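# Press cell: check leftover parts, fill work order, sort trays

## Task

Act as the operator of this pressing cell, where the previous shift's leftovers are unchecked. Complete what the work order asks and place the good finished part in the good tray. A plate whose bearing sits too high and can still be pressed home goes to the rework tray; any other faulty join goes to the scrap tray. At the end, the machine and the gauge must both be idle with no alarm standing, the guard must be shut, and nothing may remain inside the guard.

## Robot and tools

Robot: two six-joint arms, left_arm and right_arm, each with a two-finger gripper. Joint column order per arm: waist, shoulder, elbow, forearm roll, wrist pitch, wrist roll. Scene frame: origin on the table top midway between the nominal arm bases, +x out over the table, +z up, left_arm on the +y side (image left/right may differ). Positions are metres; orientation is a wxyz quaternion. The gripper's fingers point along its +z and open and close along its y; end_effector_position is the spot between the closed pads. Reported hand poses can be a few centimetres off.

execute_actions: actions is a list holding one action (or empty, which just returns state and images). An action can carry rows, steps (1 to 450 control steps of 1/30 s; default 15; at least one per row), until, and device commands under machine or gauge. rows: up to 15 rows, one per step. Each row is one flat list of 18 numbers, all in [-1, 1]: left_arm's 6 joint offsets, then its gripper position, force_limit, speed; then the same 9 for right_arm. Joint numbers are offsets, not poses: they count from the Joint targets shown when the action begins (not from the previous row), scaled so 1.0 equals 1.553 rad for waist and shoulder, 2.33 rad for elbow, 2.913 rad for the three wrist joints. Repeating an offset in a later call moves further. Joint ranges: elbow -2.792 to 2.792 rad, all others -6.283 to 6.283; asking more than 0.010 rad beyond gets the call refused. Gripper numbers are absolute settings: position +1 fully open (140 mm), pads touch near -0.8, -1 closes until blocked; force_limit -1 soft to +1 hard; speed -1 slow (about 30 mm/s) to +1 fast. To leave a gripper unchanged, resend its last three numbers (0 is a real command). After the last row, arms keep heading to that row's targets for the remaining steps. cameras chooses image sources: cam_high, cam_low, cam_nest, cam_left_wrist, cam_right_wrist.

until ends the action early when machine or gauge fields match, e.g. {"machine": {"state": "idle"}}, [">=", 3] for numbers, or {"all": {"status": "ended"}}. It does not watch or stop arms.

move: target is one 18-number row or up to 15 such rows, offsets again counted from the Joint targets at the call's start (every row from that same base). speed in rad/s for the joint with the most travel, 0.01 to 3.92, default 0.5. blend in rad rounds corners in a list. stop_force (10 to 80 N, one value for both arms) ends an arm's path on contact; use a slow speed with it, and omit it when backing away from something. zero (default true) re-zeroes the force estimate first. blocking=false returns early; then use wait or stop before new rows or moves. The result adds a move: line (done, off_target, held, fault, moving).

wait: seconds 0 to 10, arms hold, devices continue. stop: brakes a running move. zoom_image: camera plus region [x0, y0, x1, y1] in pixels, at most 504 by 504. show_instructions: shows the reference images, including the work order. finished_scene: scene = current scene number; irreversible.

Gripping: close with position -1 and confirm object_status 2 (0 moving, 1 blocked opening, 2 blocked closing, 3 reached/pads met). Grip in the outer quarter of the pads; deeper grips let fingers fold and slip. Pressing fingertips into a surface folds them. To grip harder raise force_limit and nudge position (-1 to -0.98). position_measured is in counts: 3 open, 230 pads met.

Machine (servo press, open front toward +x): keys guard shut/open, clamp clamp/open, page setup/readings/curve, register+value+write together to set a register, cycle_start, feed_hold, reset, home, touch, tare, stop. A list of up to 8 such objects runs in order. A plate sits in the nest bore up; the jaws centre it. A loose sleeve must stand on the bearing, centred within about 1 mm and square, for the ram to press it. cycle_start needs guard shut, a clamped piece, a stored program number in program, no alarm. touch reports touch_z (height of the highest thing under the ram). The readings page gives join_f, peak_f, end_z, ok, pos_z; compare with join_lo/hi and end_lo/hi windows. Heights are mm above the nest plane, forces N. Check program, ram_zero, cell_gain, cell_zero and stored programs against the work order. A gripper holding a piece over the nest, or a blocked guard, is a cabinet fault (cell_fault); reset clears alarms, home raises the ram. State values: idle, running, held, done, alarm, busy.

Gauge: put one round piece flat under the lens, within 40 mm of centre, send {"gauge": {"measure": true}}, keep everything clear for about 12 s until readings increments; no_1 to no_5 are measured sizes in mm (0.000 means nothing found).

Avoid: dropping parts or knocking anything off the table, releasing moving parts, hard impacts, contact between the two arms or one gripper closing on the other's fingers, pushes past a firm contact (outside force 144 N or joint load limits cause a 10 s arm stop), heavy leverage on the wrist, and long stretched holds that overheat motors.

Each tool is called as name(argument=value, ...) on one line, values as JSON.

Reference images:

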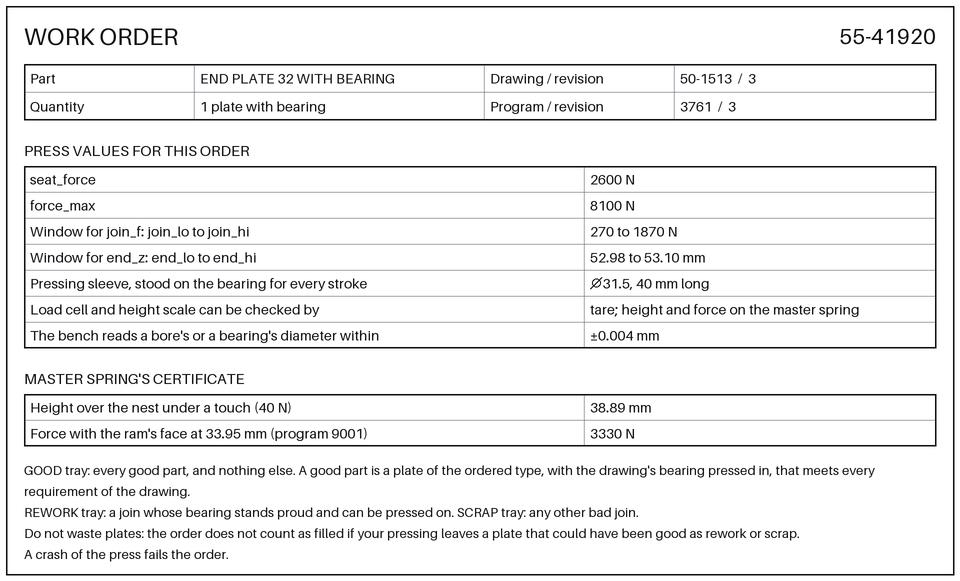

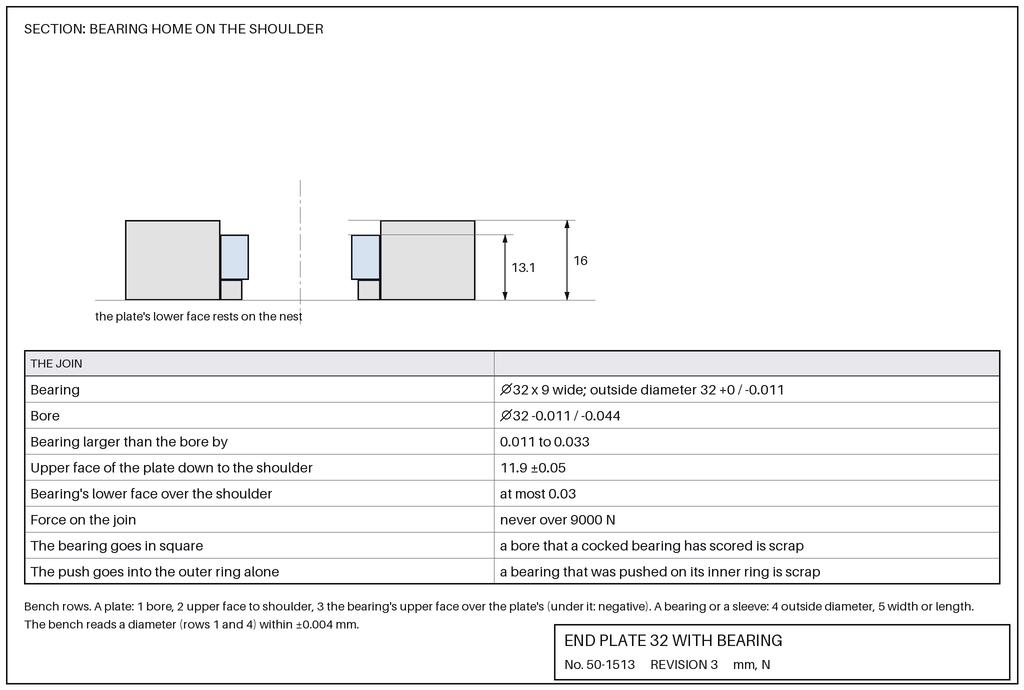

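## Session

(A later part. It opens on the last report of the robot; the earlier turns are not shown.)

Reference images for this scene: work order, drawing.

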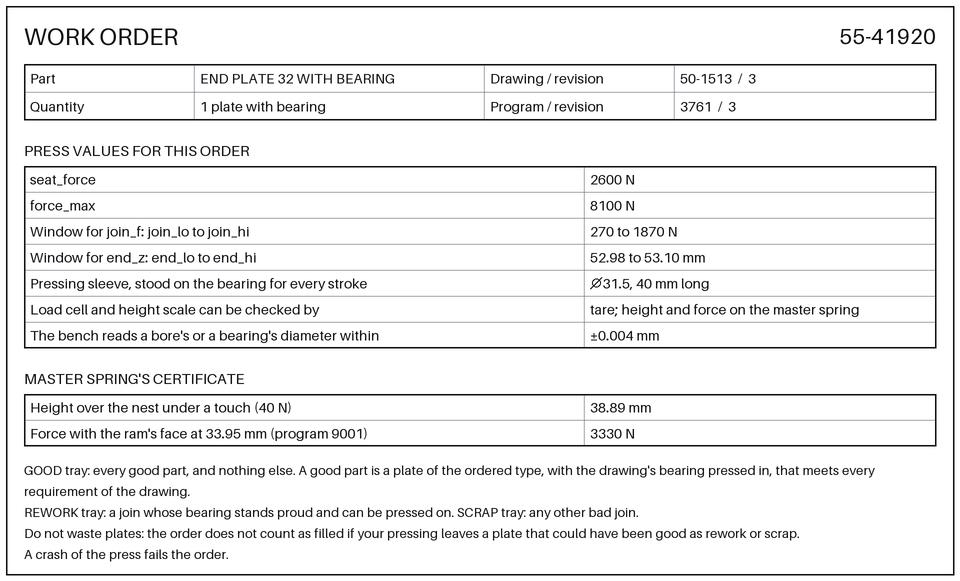

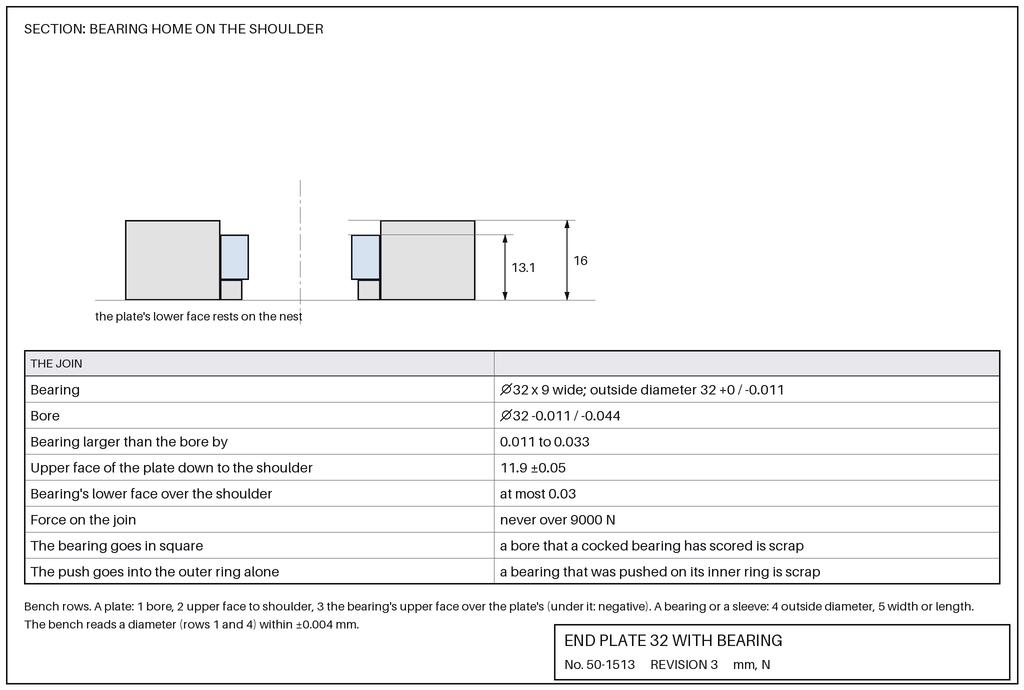

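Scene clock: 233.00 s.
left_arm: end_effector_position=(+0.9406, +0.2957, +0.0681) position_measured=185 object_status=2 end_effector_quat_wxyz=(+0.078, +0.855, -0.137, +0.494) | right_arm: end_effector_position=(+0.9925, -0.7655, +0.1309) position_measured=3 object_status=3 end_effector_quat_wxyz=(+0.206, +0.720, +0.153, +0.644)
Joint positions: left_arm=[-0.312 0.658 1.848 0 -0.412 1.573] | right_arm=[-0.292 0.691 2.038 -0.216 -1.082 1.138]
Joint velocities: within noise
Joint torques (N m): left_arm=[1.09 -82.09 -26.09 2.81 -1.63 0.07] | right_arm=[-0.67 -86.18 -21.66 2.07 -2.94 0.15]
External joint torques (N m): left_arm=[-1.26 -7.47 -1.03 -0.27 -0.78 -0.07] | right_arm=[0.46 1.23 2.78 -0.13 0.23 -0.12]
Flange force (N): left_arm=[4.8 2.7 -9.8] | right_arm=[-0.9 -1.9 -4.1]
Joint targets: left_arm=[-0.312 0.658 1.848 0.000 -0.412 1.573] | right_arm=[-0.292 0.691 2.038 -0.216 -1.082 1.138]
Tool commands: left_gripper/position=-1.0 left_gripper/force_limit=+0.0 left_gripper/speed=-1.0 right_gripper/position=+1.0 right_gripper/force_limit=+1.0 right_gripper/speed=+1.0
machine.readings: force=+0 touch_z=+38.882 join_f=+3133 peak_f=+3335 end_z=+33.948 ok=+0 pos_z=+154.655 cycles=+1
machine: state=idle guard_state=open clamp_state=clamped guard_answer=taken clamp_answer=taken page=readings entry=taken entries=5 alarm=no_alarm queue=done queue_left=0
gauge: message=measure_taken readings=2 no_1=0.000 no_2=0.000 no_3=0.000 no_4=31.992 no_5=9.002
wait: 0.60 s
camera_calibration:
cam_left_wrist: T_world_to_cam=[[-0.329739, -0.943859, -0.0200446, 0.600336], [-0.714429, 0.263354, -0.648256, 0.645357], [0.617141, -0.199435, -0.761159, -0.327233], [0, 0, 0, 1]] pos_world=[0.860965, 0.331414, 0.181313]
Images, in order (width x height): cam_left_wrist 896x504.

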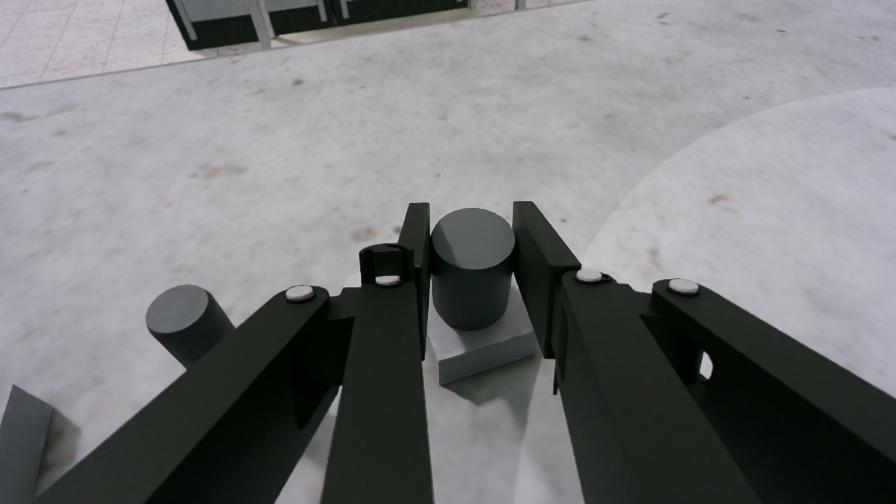

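move(target=[[0,-0.1392,-0.0306,0,0.0988,0,-1,0,-1,0,0,0,0,0,0,1,1,1],[0.181,-0.3201,-0.0152,-0.3748,0.6043,0.6552,-1,0,-1,0,0,0,0,0,0,1,1,1],[0.0033,-0.1839,0.0457,-0.4617,0.486,0.7463,-1,0,-1,0,0,0,0,0,0,1,1,1],[-0.0888,-0.1402,0.0129,-0.4907,0.4528,0.7363,-1,0,-1,0,0,0,0,0,0,1,1,1]], speed=[0.3,1.0,0.5,0.2], blend=[0.06,0.08,0.03,0], cameras=["cam_left_wrist","cam_nest","cam_low"])

zoom_image(camera="cam_left_wrist", region=[390, 200, 560, 400])

zoom_image(camera="cam_low", region=[430, 190, 550, 270])

Scene clock: 239.53 s.
left_arm: end_effector_position=(+0.6000, +0.0208, +0.2082) position_measured=185 object_status=2 end_effector_quat_wxyz=(+0.354, +0.611, -0.614, +0.353) | right_arm: end_effector_position=(+0.9925, -0.7655, +0.1309) position_measured=3 object_status=3 end_effector_quat_wxyz=(+0.206, +0.720, +0.153, +0.644)
Joint positions: left_arm=[-0.45 0.44 1.878 -1.429 0.907 3.717] | right_arm=[-0.292 0.691 2.038 -0.216 -1.082 1.138]
Joint velocities: within noise
Joint torques (N m): left_arm=[1.23 -70.05 -29.73 -1.34 1.98 0.05] | right_arm=[-0.78 -86.68 -21.86 2.1 -2.99 0.18]
External joint torques (N m): left_arm=[-1.37 -1.87 1.08 0.19 -0.68 -0.05] | right_arm=[0.6 2.02 3.11 -0.19 0.29 -0.16]
Flange force (N): left_arm=[1.8 5.2 -0.3] | right_arm=[-1.9 -2.6 -4.0]
Joint targets: left_arm=[-0.450 0.440 1.878 -1.429 0.907 3.717] | right_arm=[-0.292 0.691 2.038 -0.216 -1.082 1.138]
machine.readings: force=+0 touch_z=+38.882 join_f=+3133 peak_f=+3335 end_z=+33.948 ok=+0 pos_z=+154.655 cycles=+1
machine: state=idle guard_state=open clamp_state=clamped guard_answer=taken clamp_answer=taken page=readings entry=taken entries=5 alarm=no_alarm queue=done queue_left=0
gauge: message=measure_taken readings=2 no_1=0.000 no_2=0.000 no_3=0.000 no_4=31.992 no_5=9.002
move: done
camera_calibration:
cam_left_wrist: T_world_to_cam=[[-0.999562, 0.0234876, -0.0180314, 0.612778], [0.0295727, 0.760996, -0.648082, 0.108473], [-0.00150012, -0.648332, -0.761357, 0.31531], [0, 0, 0, 1]] pos_world=[0.609775, 0.107485, 0.321412]
Images, in order (width x height): cam_low 896x504, cam_nest 896x504, cam_left_wrist 896x504.

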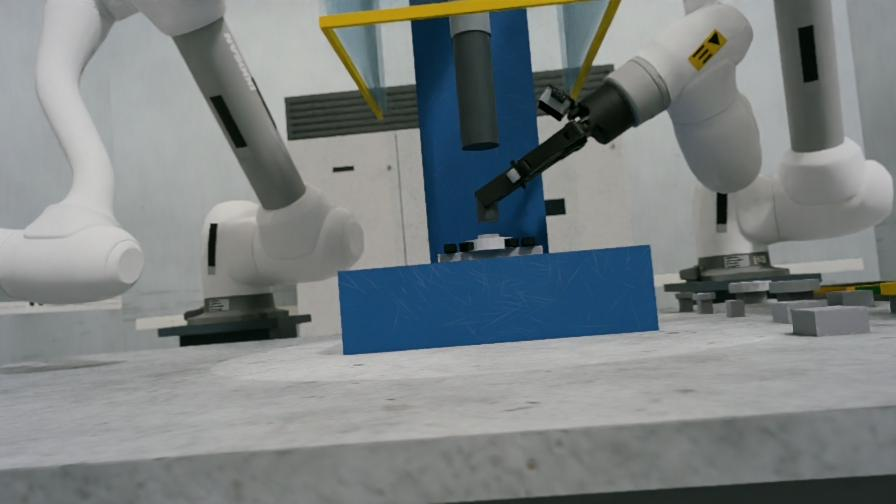

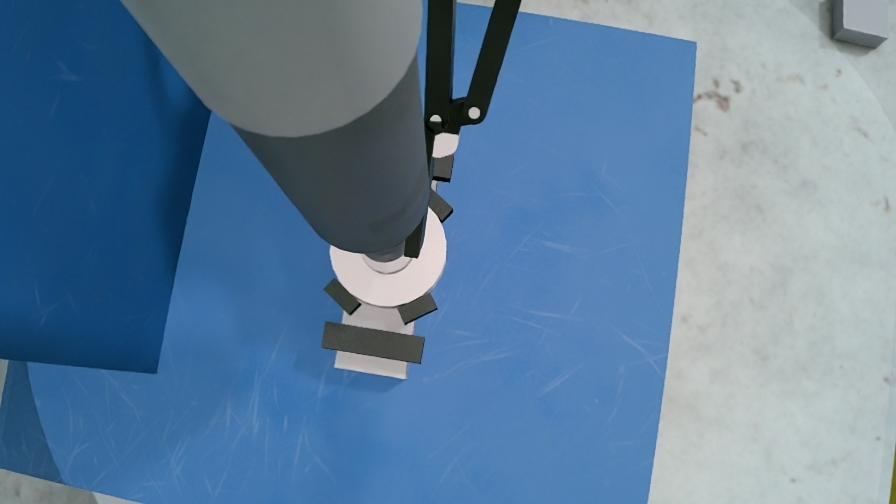

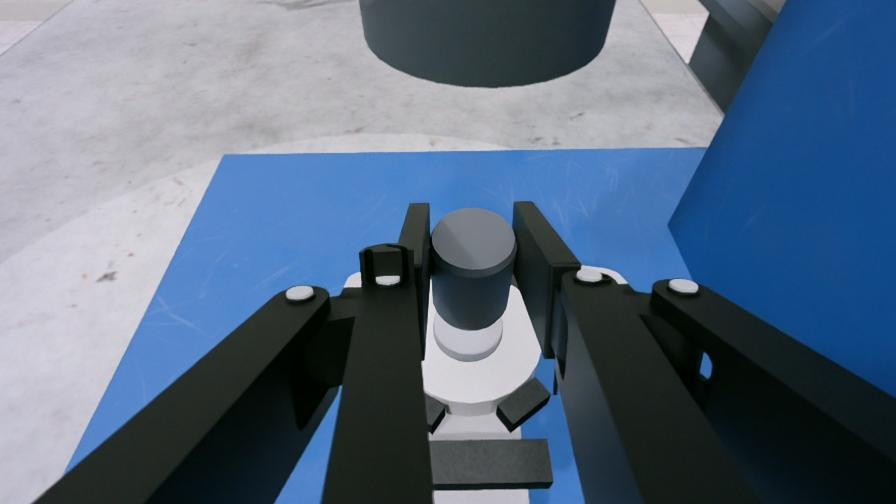

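Scaled by 2.520.

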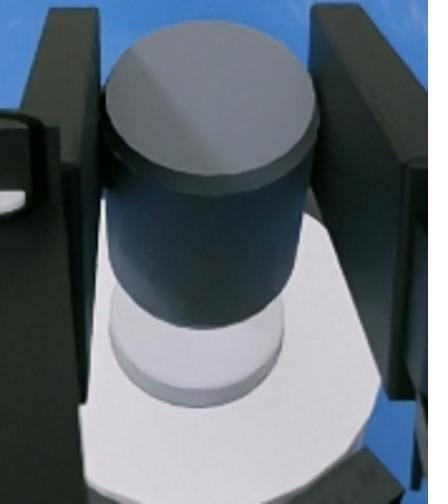

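Scaled by 4.200.

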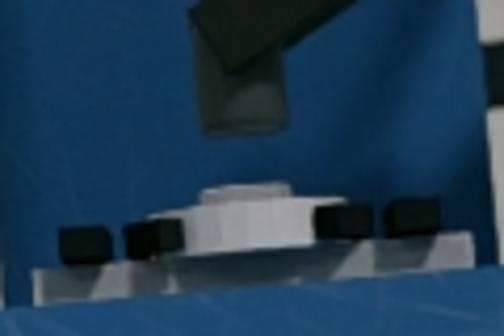

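move(target=[-0.0005,0.0122,0.0026,-0.007,-0.001,0.0109,-1,0,-1,0,0,0,0,0,0,1,1,1], speed=0.04, cameras=["cam_left_wrist","cam_nest","cam_low"])

zoom_image(camera="cam_left_wrist", region=[410, 260, 530, 380])

zoom_image(camera="cam_low", region=[440, 200, 540, 260])

zoom_image(camera="cam_nest", region=[320, 190, 460, 320])

Scene clock: 242.60 s.
left_arm: end_effector_position=(+0.6004, +0.0198, +0.1932) position_measured=185 object_status=2 end_effector_quat_wxyz=(+0.355, +0.611, -0.614, +0.353) | right_arm: end_effector_position=(+0.9925, -0.7655, +0.1309) position_measured=3 object_status=3 end_effector_quat_wxyz=(+0.206, +0.720, +0.153, +0.644)
Joint positions: left_arm=[-0.45 0.459 1.884 -1.45 0.904 3.749] | right_arm=[-0.292 0.691 2.038 -0.216 -1.082 1.138]
Joint velocities: within noise
Joint torques (N m): left_arm=[1.53 -70.97 -28.75 -1.35 2.06 0.08] | right_arm=[-0.73 -86.24 -21.47 2.03 -3 0.2]
External joint torques (N m): left_arm=[-1.65 -1.97 0.86 0.17 -0.69 -0.08] | right_arm=[0.54 1.09 2.54 -0.09 0.28 -0.18]
Flange force (N): left_arm=[2.4 5.0 -0.1] | right_arm=[-0.6 -1.9 -3.7]
Joint targets: left_arm=[-0.450 0.459 1.884 -1.450 0.904 3.749] | right_arm=[-0.292 0.691 2.038 -0.216 -1.082 1.138]
machine.readings: force=+0 touch_z=+38.882 join_f=+3133 peak_f=+3335 end_z=+33.948 ok=+0 pos_z=+154.655 cycles=+1
machine: state=idle guard_state=open clamp_state=clamped guard_answer=taken clamp_answer=taken page=readings entry=taken entries=5 alarm=no_alarm queue=done queue_left=0
gauge: message=measure_taken readings=2 no_1=0.000 no_2=0.000 no_3=0.000 no_4=31.992 no_5=9.002
move: done
camera_calibration:
cam_left_wrist: T_world_to_cam=[[-0.999555, 0.0240129, -0.0177232, 0.612874], [0.0297712, 0.760431, -0.648736, 0.0995731], [-0.00210077, -0.648975, -0.760807, 0.303435], [0, 0, 0, 1]] pos_world=[0.610274, 0.106486, 0.306314]
Images, in order (width x height): cam_low 896x504, cam_nest 896x504, cam_left_wrist 896x504.

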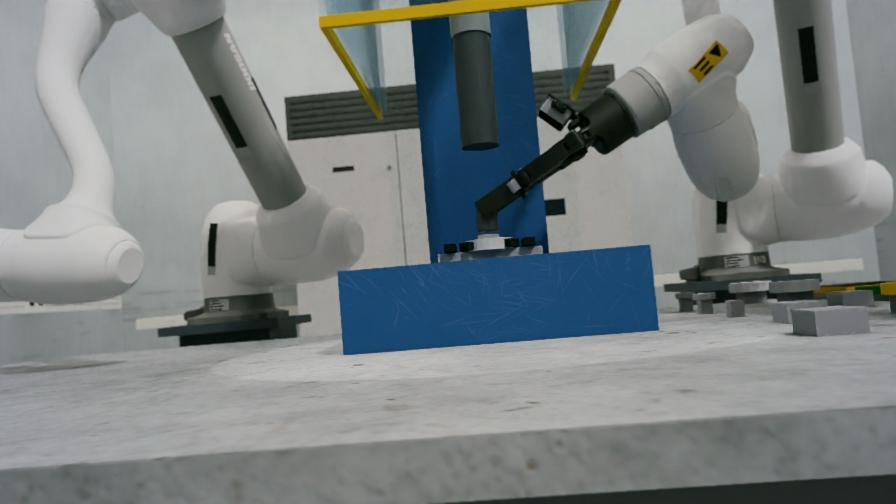

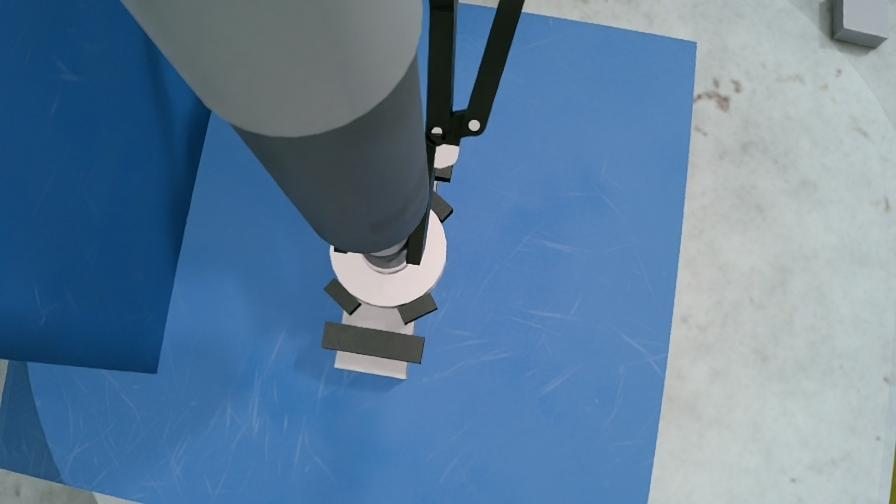

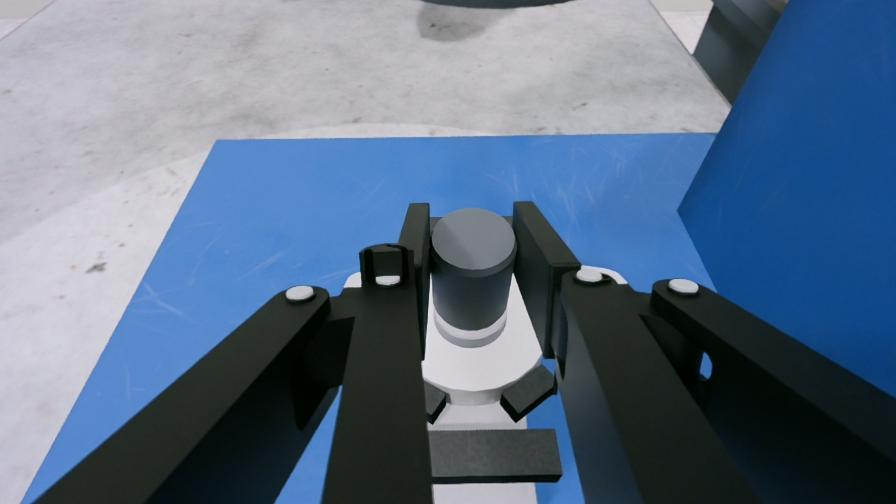

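Scaled by 4.200.

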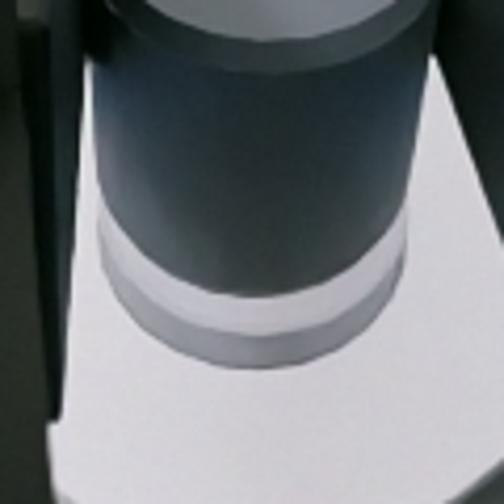

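Scaled by 5.040.

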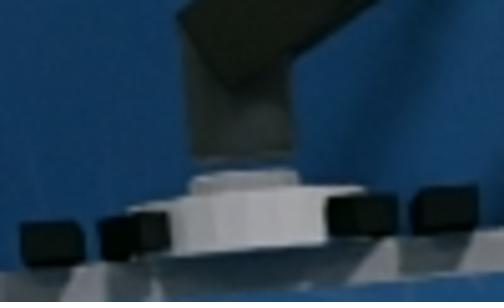

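Scaled by 3.600.

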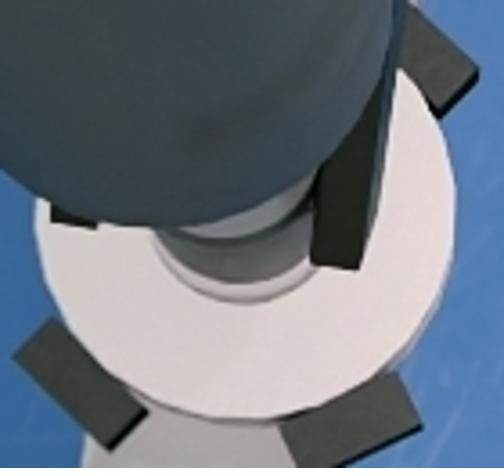

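zoom_image(camera="cam_nest", region=[355, 235, 425, 285])

zoom_image(camera="cam_low", region=[465, 220, 515, 250])

Scaled by 7.200.

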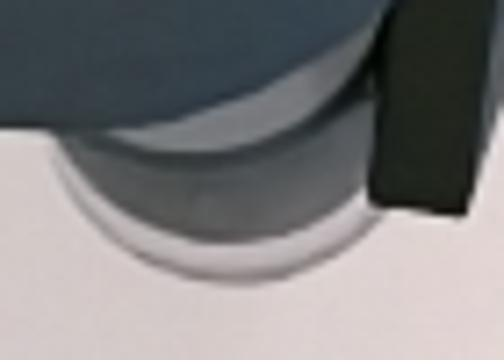

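Scaled by 10.080.

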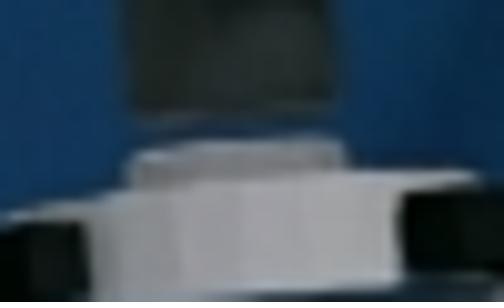

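zoom_image(camera="cam_left_wrist", region=[410, 190, 540, 320])

Scaled by 3.877.

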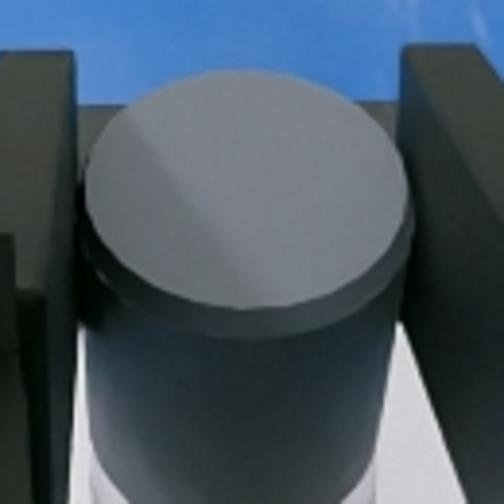

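move(target=[0.00038,-0.00013,0.00016,0.0001,0.00013,0.00008,-1,0,-1,0,0,0,0,0,0,1,1,1], speed=0.02, cameras=[])

move(target=[0,0.0048,0.0011,-0.0027,-0.0003,0.0044,-1,0,-1,0,0,0,0,0,0,1,1,1], speed=0.015, stop_force=10, cameras=["cam_left_wrist","cam_nest","cam_low"])

zoom_image(camera="cam_left_wrist", region=[410, 260, 530, 380])

zoom_image(camera="cam_low", region=[465, 220, 515, 250])

zoom_image(camera="cam_nest", region=[355, 235, 425, 285])

Scene clock: 251.60 s.
left_arm: end_effector_position=(+0.6004, +0.0202, +0.1931) position_measured=185 object_status=2 end_effector_quat_wxyz=(+0.355, +0.611, -0.614, +0.353) | right_arm: end_effector_position=(+0.9925, -0.7655, +0.1309) position_measured=3 object_status=3 end_effector_quat_wxyz=(+0.206, +0.720, +0.153, +0.644)
Joint positions: left_arm=[-0.45 0.459 1.885 -1.449 0.905 3.749] | right_arm=[-0.292 0.691 2.038 -0.216 -1.082 1.138]
Joint velocities: within noise
Joint torques (N m): left_arm=[1.41 -71.48 -28.69 -1.36 2.08 0.08] | right_arm=[-1.12 -86.25 -21.65 2.05 -3.03 0.15]
External joint torques (N m): left_arm=[-1.54 -1.37 0.8 0.18 -0.72 -0.08] | right_arm=[0.93 1.38 2.84 -0.13 0.33 -0.12]
Flange force (N): left_arm=[2.0 4.2 0.4] | right_arm=[-0.6 -2.6 -3.9]
Joint targets: left_arm=[-0.450 0.459 1.885 -1.449 0.905 3.749] | right_arm=[-0.292 0.691 2.038 -0.216 -1.082 1.138]
machine.readings: force=+0 touch_z=+38.882 join_f=+3133 peak_f=+3335 end_z=+33.948 ok=+0 pos_z=+154.655 cycles=+1
machine: state=idle guard_state=open clamp_state=clamped guard_answer=taken clamp_answer=taken page=readings entry=taken entries=5 alarm=no_alarm queue=done queue_left=0
gauge: message=measure_taken readings=2 no_1=0.000 no_2=0.000 no_3=0.000 no_4=31.992 no_5=9.002
move: done
No camera images: "cameras" was empty.

Scene clock: 252.97 s.
left_arm: end_effector_position=(+0.6006, +0.0200, +0.1877) position_measured=185 object_status=2 end_effector_quat_wxyz=(+0.355, +0.611, -0.614, +0.353) | right_arm: end_effector_position=(+0.9925, -0.7655, +0.1309) position_measured=3 object_status=3 end_effector_quat_wxyz=(+0.206, +0.720, +0.153, +0.644)
Joint positions: left_arm=[-0.45 0.466 1.887 -1.457 0.904 3.762] | right_arm=[-0.292 0.691 2.038 -0.216 -1.082 1.138]
Joint velocities: within noise
Joint torques (N m): left_arm=[1.5 -58.23 -21.73 1.02 -1.46 0.02] | right_arm=[-1.07 -86.34 -21.53 2.01 -2.96 0.18]
External joint torques (N m): left_arm=[-1.6 -15.19 -5.84 -2.22 2.85 -0.02] | right_arm=[0.85 1.58 2.69 -0.08 0.26 -0.16]
Flange force (N): left_arm=[15.4 7.6 -10.7] | right_arm=[-1.0 -2.8 -3.5]
Joint targets: left_arm=[-0.450 0.466 1.887 -1.457 0.904 3.761] | right_arm=[-0.292 0.691 2.038 -0.216 -1.082 1.138]
machine.readings: force=+0 touch_z=+38.882 join_f=+3133 peak_f=+3335 end_z=+33.948 ok=+0 pos_z=+154.655 cycles=+1
machine: state=idle guard_state=open clamp_state=clamped guard_answer=taken clamp_answer=taken page=readings entry=taken entries=5 alarm=no_alarm queue=done queue_left=0
gauge: message=measure_taken readings=2 no_1=0.000 no_2=0.000 no_3=0.000 no_4=31.992 no_5=9.002
move: contact (left_arm)
camera_calibration:
cam_left_wrist: T_world_to_cam=[[-0.999549, 0.024157, -0.0178656, 0.612893], [0.0299721, 0.760102, -0.649113, 0.0957999], [-0.00210098, -0.649355, -0.760483, 0.29939], [0, 0, 0, 1]] pos_world=[0.610374, 0.106787, 0.300815]
Images, in order (width x height): cam_low 896x504, cam_nest 896x504, cam_left_wrist 896x504.

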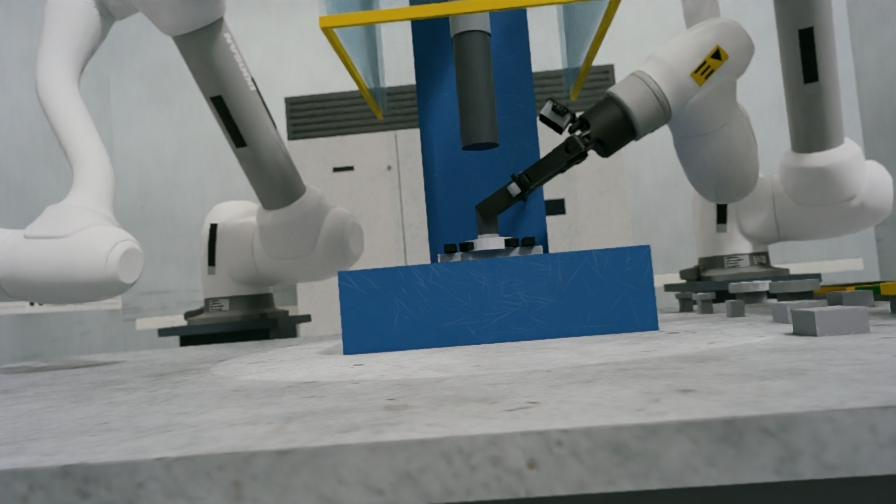

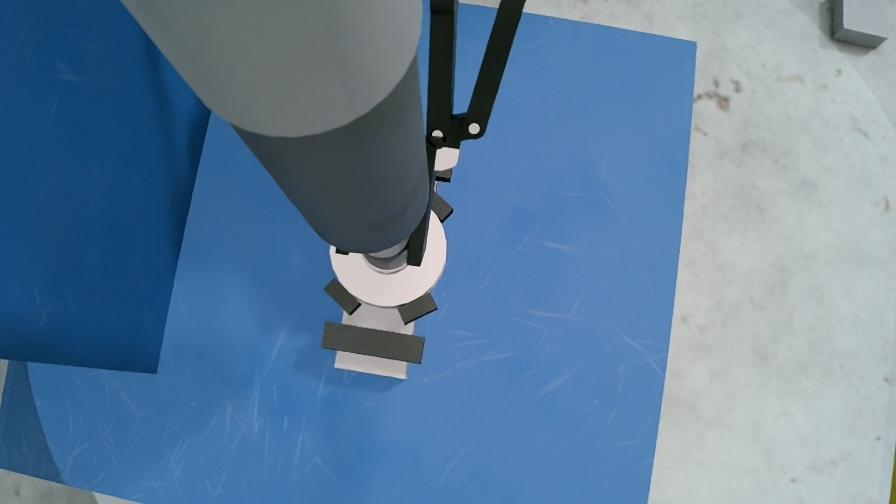

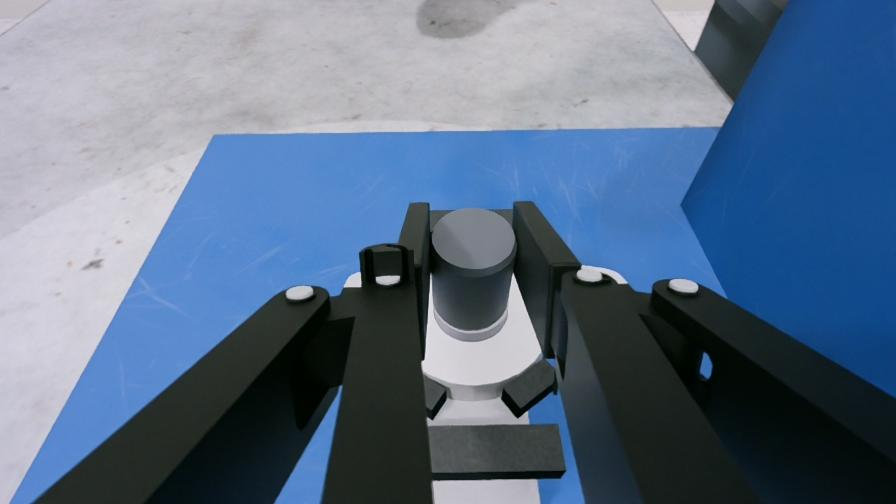

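Scaled by 4.200.

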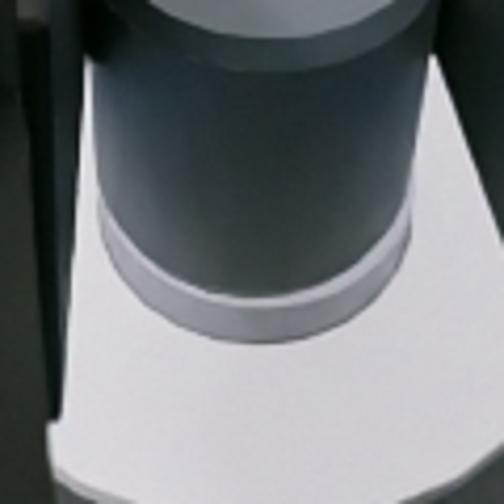

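Scaled by 10.080.

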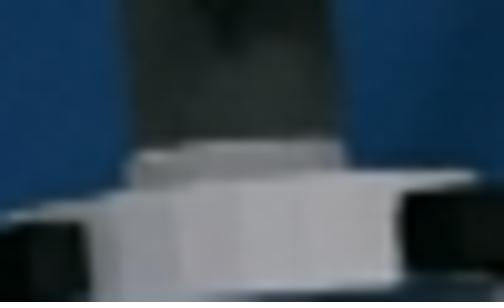

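Scaled by 7.200.

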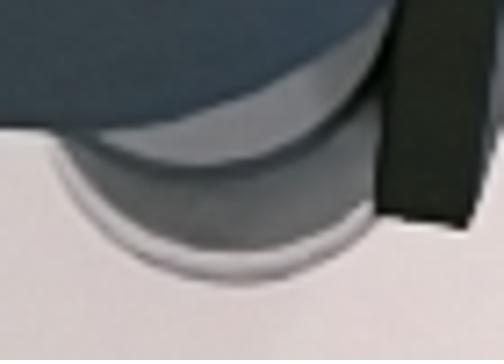

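move(target=[[0,-0.0002,-0.00005,0.0001,0,-0.0002,-1,0,-1,0,0,0,0,0,0,1,1,1]], speed=0.02, cameras=[])

move(target=[[0,0,0,0,0,0,-0.44,0,-1,0,0,0,0,0,0,1,1,1]], cameras=[])

move(target=[[0,0,0,0,0,0,-0.41,0,-1,0,0,0,0,0,0,1,1,1]], cameras=["cam_left_wrist"])

zoom_image(camera="cam_left_wrist", region=[410, 260, 530, 380])

Scene clock: 255.13 s.
left_arm: end_effector_position=(+0.6006, +0.0201, +0.1879) position_measured=185 object_status=2 end_effector_quat_wxyz=(+0.355, +0.611, -0.614, +0.353) | right_arm: end_effector_position=(+0.9925, -0.7655, +0.1309) position_measured=3 object_status=3 end_effector_quat_wxyz=(+0.206, +0.720, +0.153, +0.644)
Joint positions: left_arm=[-0.45 0.465 1.887 -1.457 0.904 3.761] | right_arm=[-0.292 0.691 2.038 -0.216 -1.082 1.138]
Joint velocities: within noise
Joint torques (N m): left_arm=[3.01 -63.62 -23.04 0.57 0 0.04] | right_arm=[-0.98 -86.94 -21.66 2.09 -3.04 0.19]
External joint torques (N m): left_arm=[-3.14 -9.45 -4.46 -1.76 1.39 -0.04] | right_arm=[0.77 2.39 2.91 -0.17 0.34 -0.17]
Flange force (N): left_arm=[11.5 5.1 -3.0] | right_arm=[-2.2 -3.1 -3.2]
Joint targets: left_arm=[-0.450 0.465 1.887 -1.457 0.904 3.761] | right_arm=[-0.292 0.691 2.038 -0.216 -1.082 1.138]
machine.readings: force=+0 touch_z=+38.882 join_f=+3133 peak_f=+3335 end_z=+33.948 ok=+0 pos_z=+154.655 cycles=+1
machine: state=idle guard_state=open clamp_state=clamped guard_answer=taken clamp_answer=taken page=readings entry=taken entries=5 alarm=no_alarm queue=done queue_left=0
gauge: message=measure_taken readings=2 no_1=0.000 no_2=0.000 no_3=0.000 no_4=31.992 no_5=9.002
move: done
No camera images: "cameras" was empty.

Scene clock: 255.63 s.
left_arm: end_effector_position=(+0.6006, +0.0201, +0.1880) position_measured=185 object_status=3 end_effector_quat_wxyz=(+0.355, +0.611, -0.614, +0.353) | right_arm: end_effector_position=(+0.9925, -0.7655, +0.1309) position_measured=3 object_status=3 end_effector_quat_wxyz=(+0.206, +0.720, +0.153, +0.644)
Joint positions: left_arm=[-0.45 0.465 1.887 -1.457 0.904 3.761] | right_arm=[-0.292 0.691 2.038 -0.216 -1.082 1.138]
Joint velocities: within noise
Joint torques (N m): left_arm=[2.82 -64.33 -23.8 0.33 0.16 0.07] | right_arm=[-1.02 -86.33 -21.57 2.07 -3.04 0.15]
External joint torques (N m): left_arm=[-2.97 -8.83 -3.98 -1.53 1.22 -0.07] | right_arm=[0.85 1.39 2.81 -0.16 0.34 -0.13]
Flange force (N): left_arm=[10.8 5.0 -2.9] | right_arm=[-0.7 -2.5 -3.8]
Joint targets: left_arm=[-0.450 0.465 1.887 -1.457 0.904 3.761] | right_arm=[-0.292 0.691 2.038 -0.216 -1.082 1.138]
machine.readings: force=+0 touch_z=+38.882 join_f=+3133 peak_f=+3335 end_z=+33.948 ok=+0 pos_z=+154.655 cycles=+1
machine: state=idle guard_state=open clamp_state=clamped guard_answer=taken clamp_answer=taken page=readings entry=taken entries=5 alarm=no_alarm queue=done queue_left=0
gauge: message=measure_taken readings=2 no_1=0.000 no_2=0.000 no_3=0.000 no_4=31.992 no_5=9.002
move: done
No camera images: "cameras" was empty.

Scene clock: 256.13 s.
left_arm: end_effector_position=(+0.6006, +0.0201, +0.1879) position_measured=181 object_status=3 end_effector_quat_wxyz=(+0.355, +0.611, -0.614, +0.353) | right_arm: end_effector_position=(+0.9925, -0.7655, +0.1309) position_measured=3 object_status=3 end_effector_quat_wxyz=(+0.206, +0.720, +0.153, +0.644)
Joint positions: left_arm=[-0.45 0.465 1.887 -1.457 0.904 3.761] | right_arm=[-0.292 0.691 2.038 -0.216 -1.082 1.138]
Joint velocities: within noise
Joint torques (N m): left_arm=[1.38 -69.19 -27.06 -0.91 1.63 0.07] | right_arm=[-1.1 -86.28 -21.68 2 -2.97 0.14]
External joint torques (N m): left_arm=[-1.58 -3.54 -0.58 -0.29 -0.26 -0.07] | right_arm=[0.9 1.15 2.77 -0.06 0.26 -0.12]
Flange force (N): left_arm=[4.3 4.2 -0.9] | right_arm=[-0.4 -2.5 -4.0]
Joint targets: left_arm=[-0.450 0.465 1.887 -1.457 0.904 3.761] | right_arm=[-0.292 0.691 2.038 -0.216 -1.082 1.138]
machine.readings: force=+0 touch_z=+38.882 join_f=+3133 peak_f=+3335 end_z=+33.948 ok=+0 pos_z=+154.655 cycles=+1
machine: state=idle guard_state=open clamp_state=clamped guard_answer=taken clamp_answer=taken page=readings entry=taken entries=5 alarm=no_alarm queue=done queue_left=0
gauge: message=measure_taken readings=2 no_1=0.000 no_2=0.000 no_3=0.000 no_4=31.992 no_5=9.002
move: done
camera_calibration:
cam_left_wrist: T_world_to_cam=[[-0.999549, 0.0241594, -0.0178621, 0.612993], [0.0299719, 0.760193, -0.649005, 0.0958087], [-0.00210093, -0.649248, -0.760574, 0.299623], [0, 0, 0, 1]] pos_world=[0.610474, 0.106887, 0.301015]
Images, in order (width x height): cam_left_wrist 896x504.

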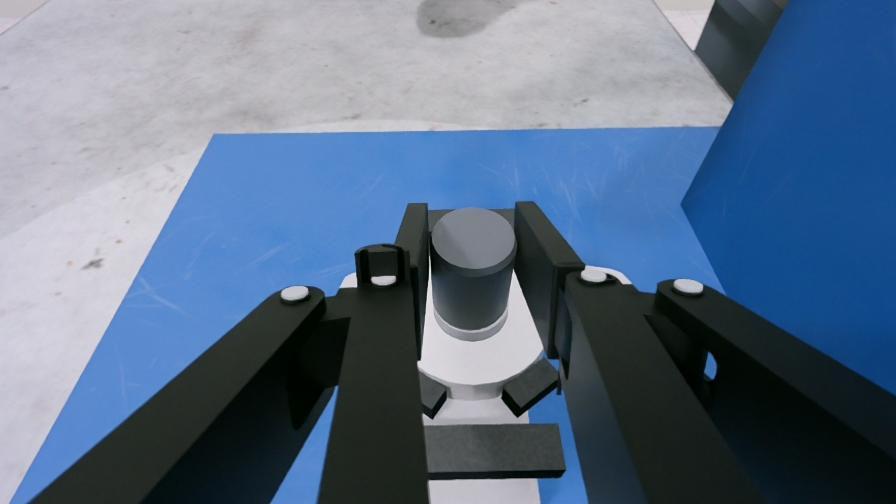

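Scaled by 4.200.

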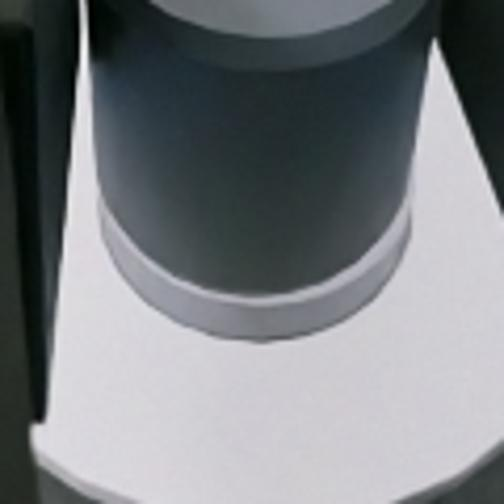

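move(target=[[0,0,0,0,0,0.0001,0.1,0,-1,0,0,0,0,0,0,1,1,1],[0.0922,-0.0421,0.033,0.0285,0.0332,0.0113,0.1,0,-1,0,0,0,0,0,0,1,1,1],[0.2699,-0.1044,0.0333,0.0984,0.1093,-0.0007,0.1,0,-1,0,0,0,0,0,0,1,1,1]], speed=[0.05,0.1,0.4], blend=[0,0.02,0], cameras=["cam_left_wrist","cam_nest","cam_low"])

zoom_image(camera="cam_left_wrist", region=[400, 180, 560, 320])

zoom_image(camera="cam_low", region=[455, 190, 525, 250])

zoom_image(camera="cam_nest", region=[340, 225, 440, 295])

Scene clock: 261.20 s.
left_arm: end_effector_position=(+0.5937, +0.2985, +0.2601) position_measured=117 object_status=3 end_effector_quat_wxyz=(+0.354, +0.611, -0.614, +0.353) | right_arm: end_effector_position=(+0.9925, -0.7655, +0.1309) position_measured=3 object_status=3 end_effector_quat_wxyz=(+0.206, +0.720, +0.153, +0.644)
Joint positions: left_arm=[-0.031 0.303 1.964 -1.17 1.222 3.759] | right_arm=[-0.292 0.691 2.038 -0.216 -1.082 1.138]
Joint velocities: within noise
Joint torques (N m): left_arm=[1.31 -56.09 -28.96 -0.21 1.62 0.06] | right_arm=[-0.86 -86.23 -21.57 2.02 -2.99 0.2]
External joint torques (N m): left_arm=[-1.52 -3.31 -0.33 -0.35 -0.25 -0.06] | right_arm=[0.68 1.27 2.87 -0.12 0.29 -0.17]
Flange force (N): left_arm=[4.8 4.0 0.9] | right_arm=[-0.7 -2.3 -4.1]
Joint targets: left_arm=[-0.030 0.303 1.964 -1.170 1.222 3.759] | right_arm=[-0.292 0.691 2.038 -0.216 -1.082 1.138]
machine.readings: force=+0 touch_z=+38.882 join_f=+3133 peak_f=+3335 end_z=+33.948 ok=+0 pos_z=+154.655 cycles=+1
machine: state=idle guard_state=open clamp_state=clamped guard_answer=taken clamp_answer=taken page=readings entry=taken entries=5 alarm=no_alarm queue=done queue_left=0
gauge: message=measure_taken readings=2 no_1=0.000 no_2=0.000 no_3=0.000 no_4=31.992 no_5=9.002
move: done
camera_calibration:
cam_left_wrist: T_world_to_cam=[[-0.999553, 0.0235893, -0.0183744, 0.600982], [0.0298727, 0.761083, -0.647966, -0.0691509], [-0.00130061, -0.648225, -0.761448, 0.53474], [0, 0, 0, 1]] pos_world=[0.603474, 0.385085, 0.373412]
Images, in order (width x height): cam_low 896x504, cam_nest 896x504, cam_left_wrist 896x504.

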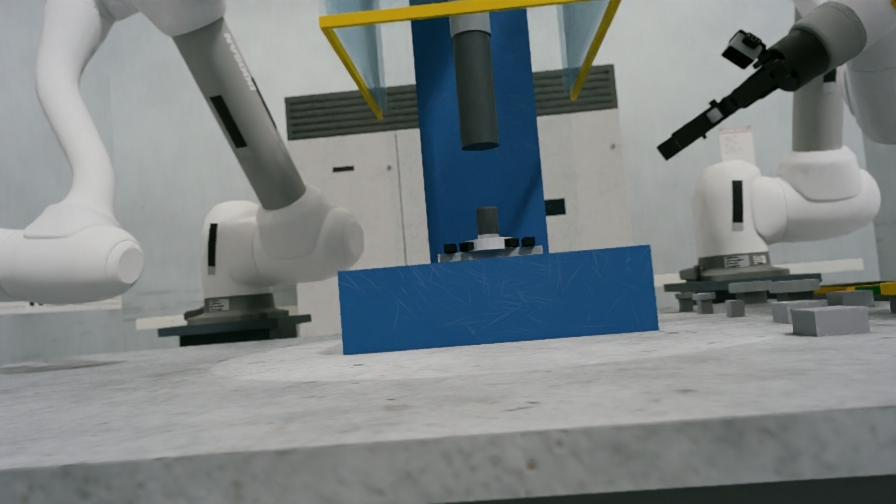

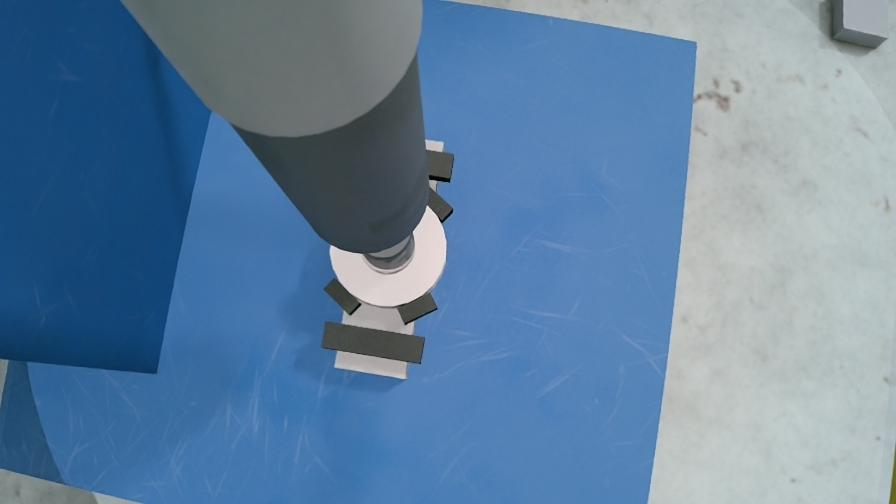

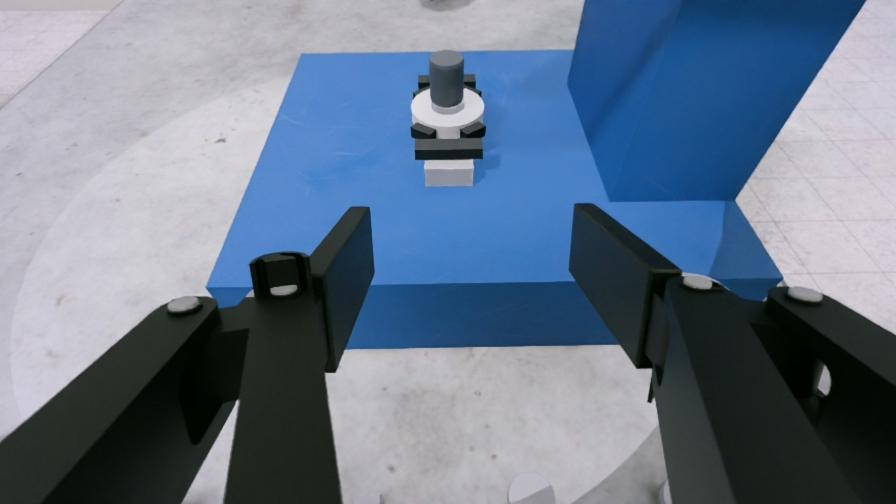

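Scaled by 3.150.

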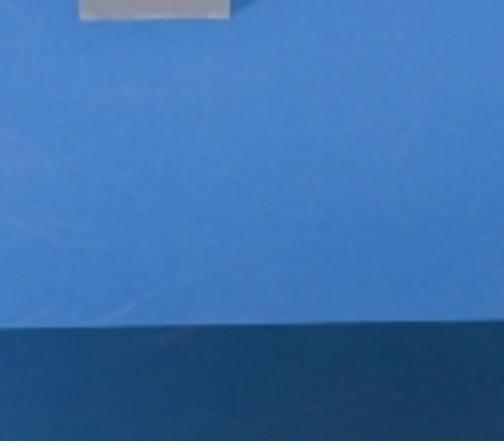

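Scaled by 7.200.

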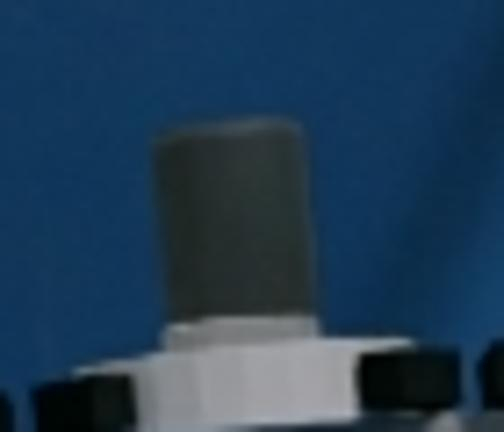

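Scaled by 5.040.

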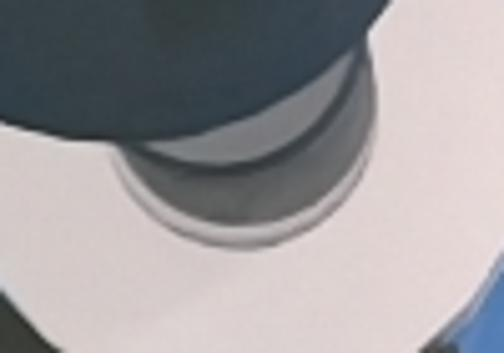

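zoom_image(camera="cam_left_wrist", region=[405, 40, 495, 130])

Scaled by 5.600.

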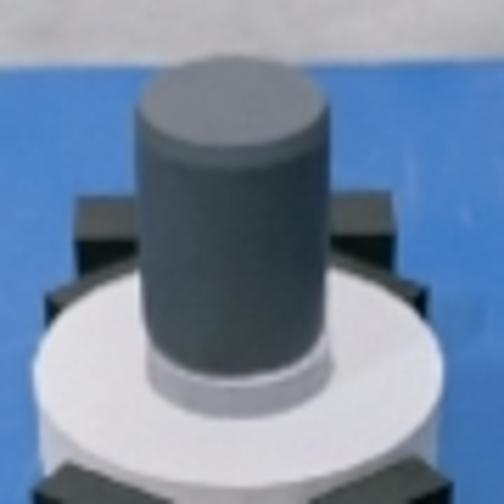

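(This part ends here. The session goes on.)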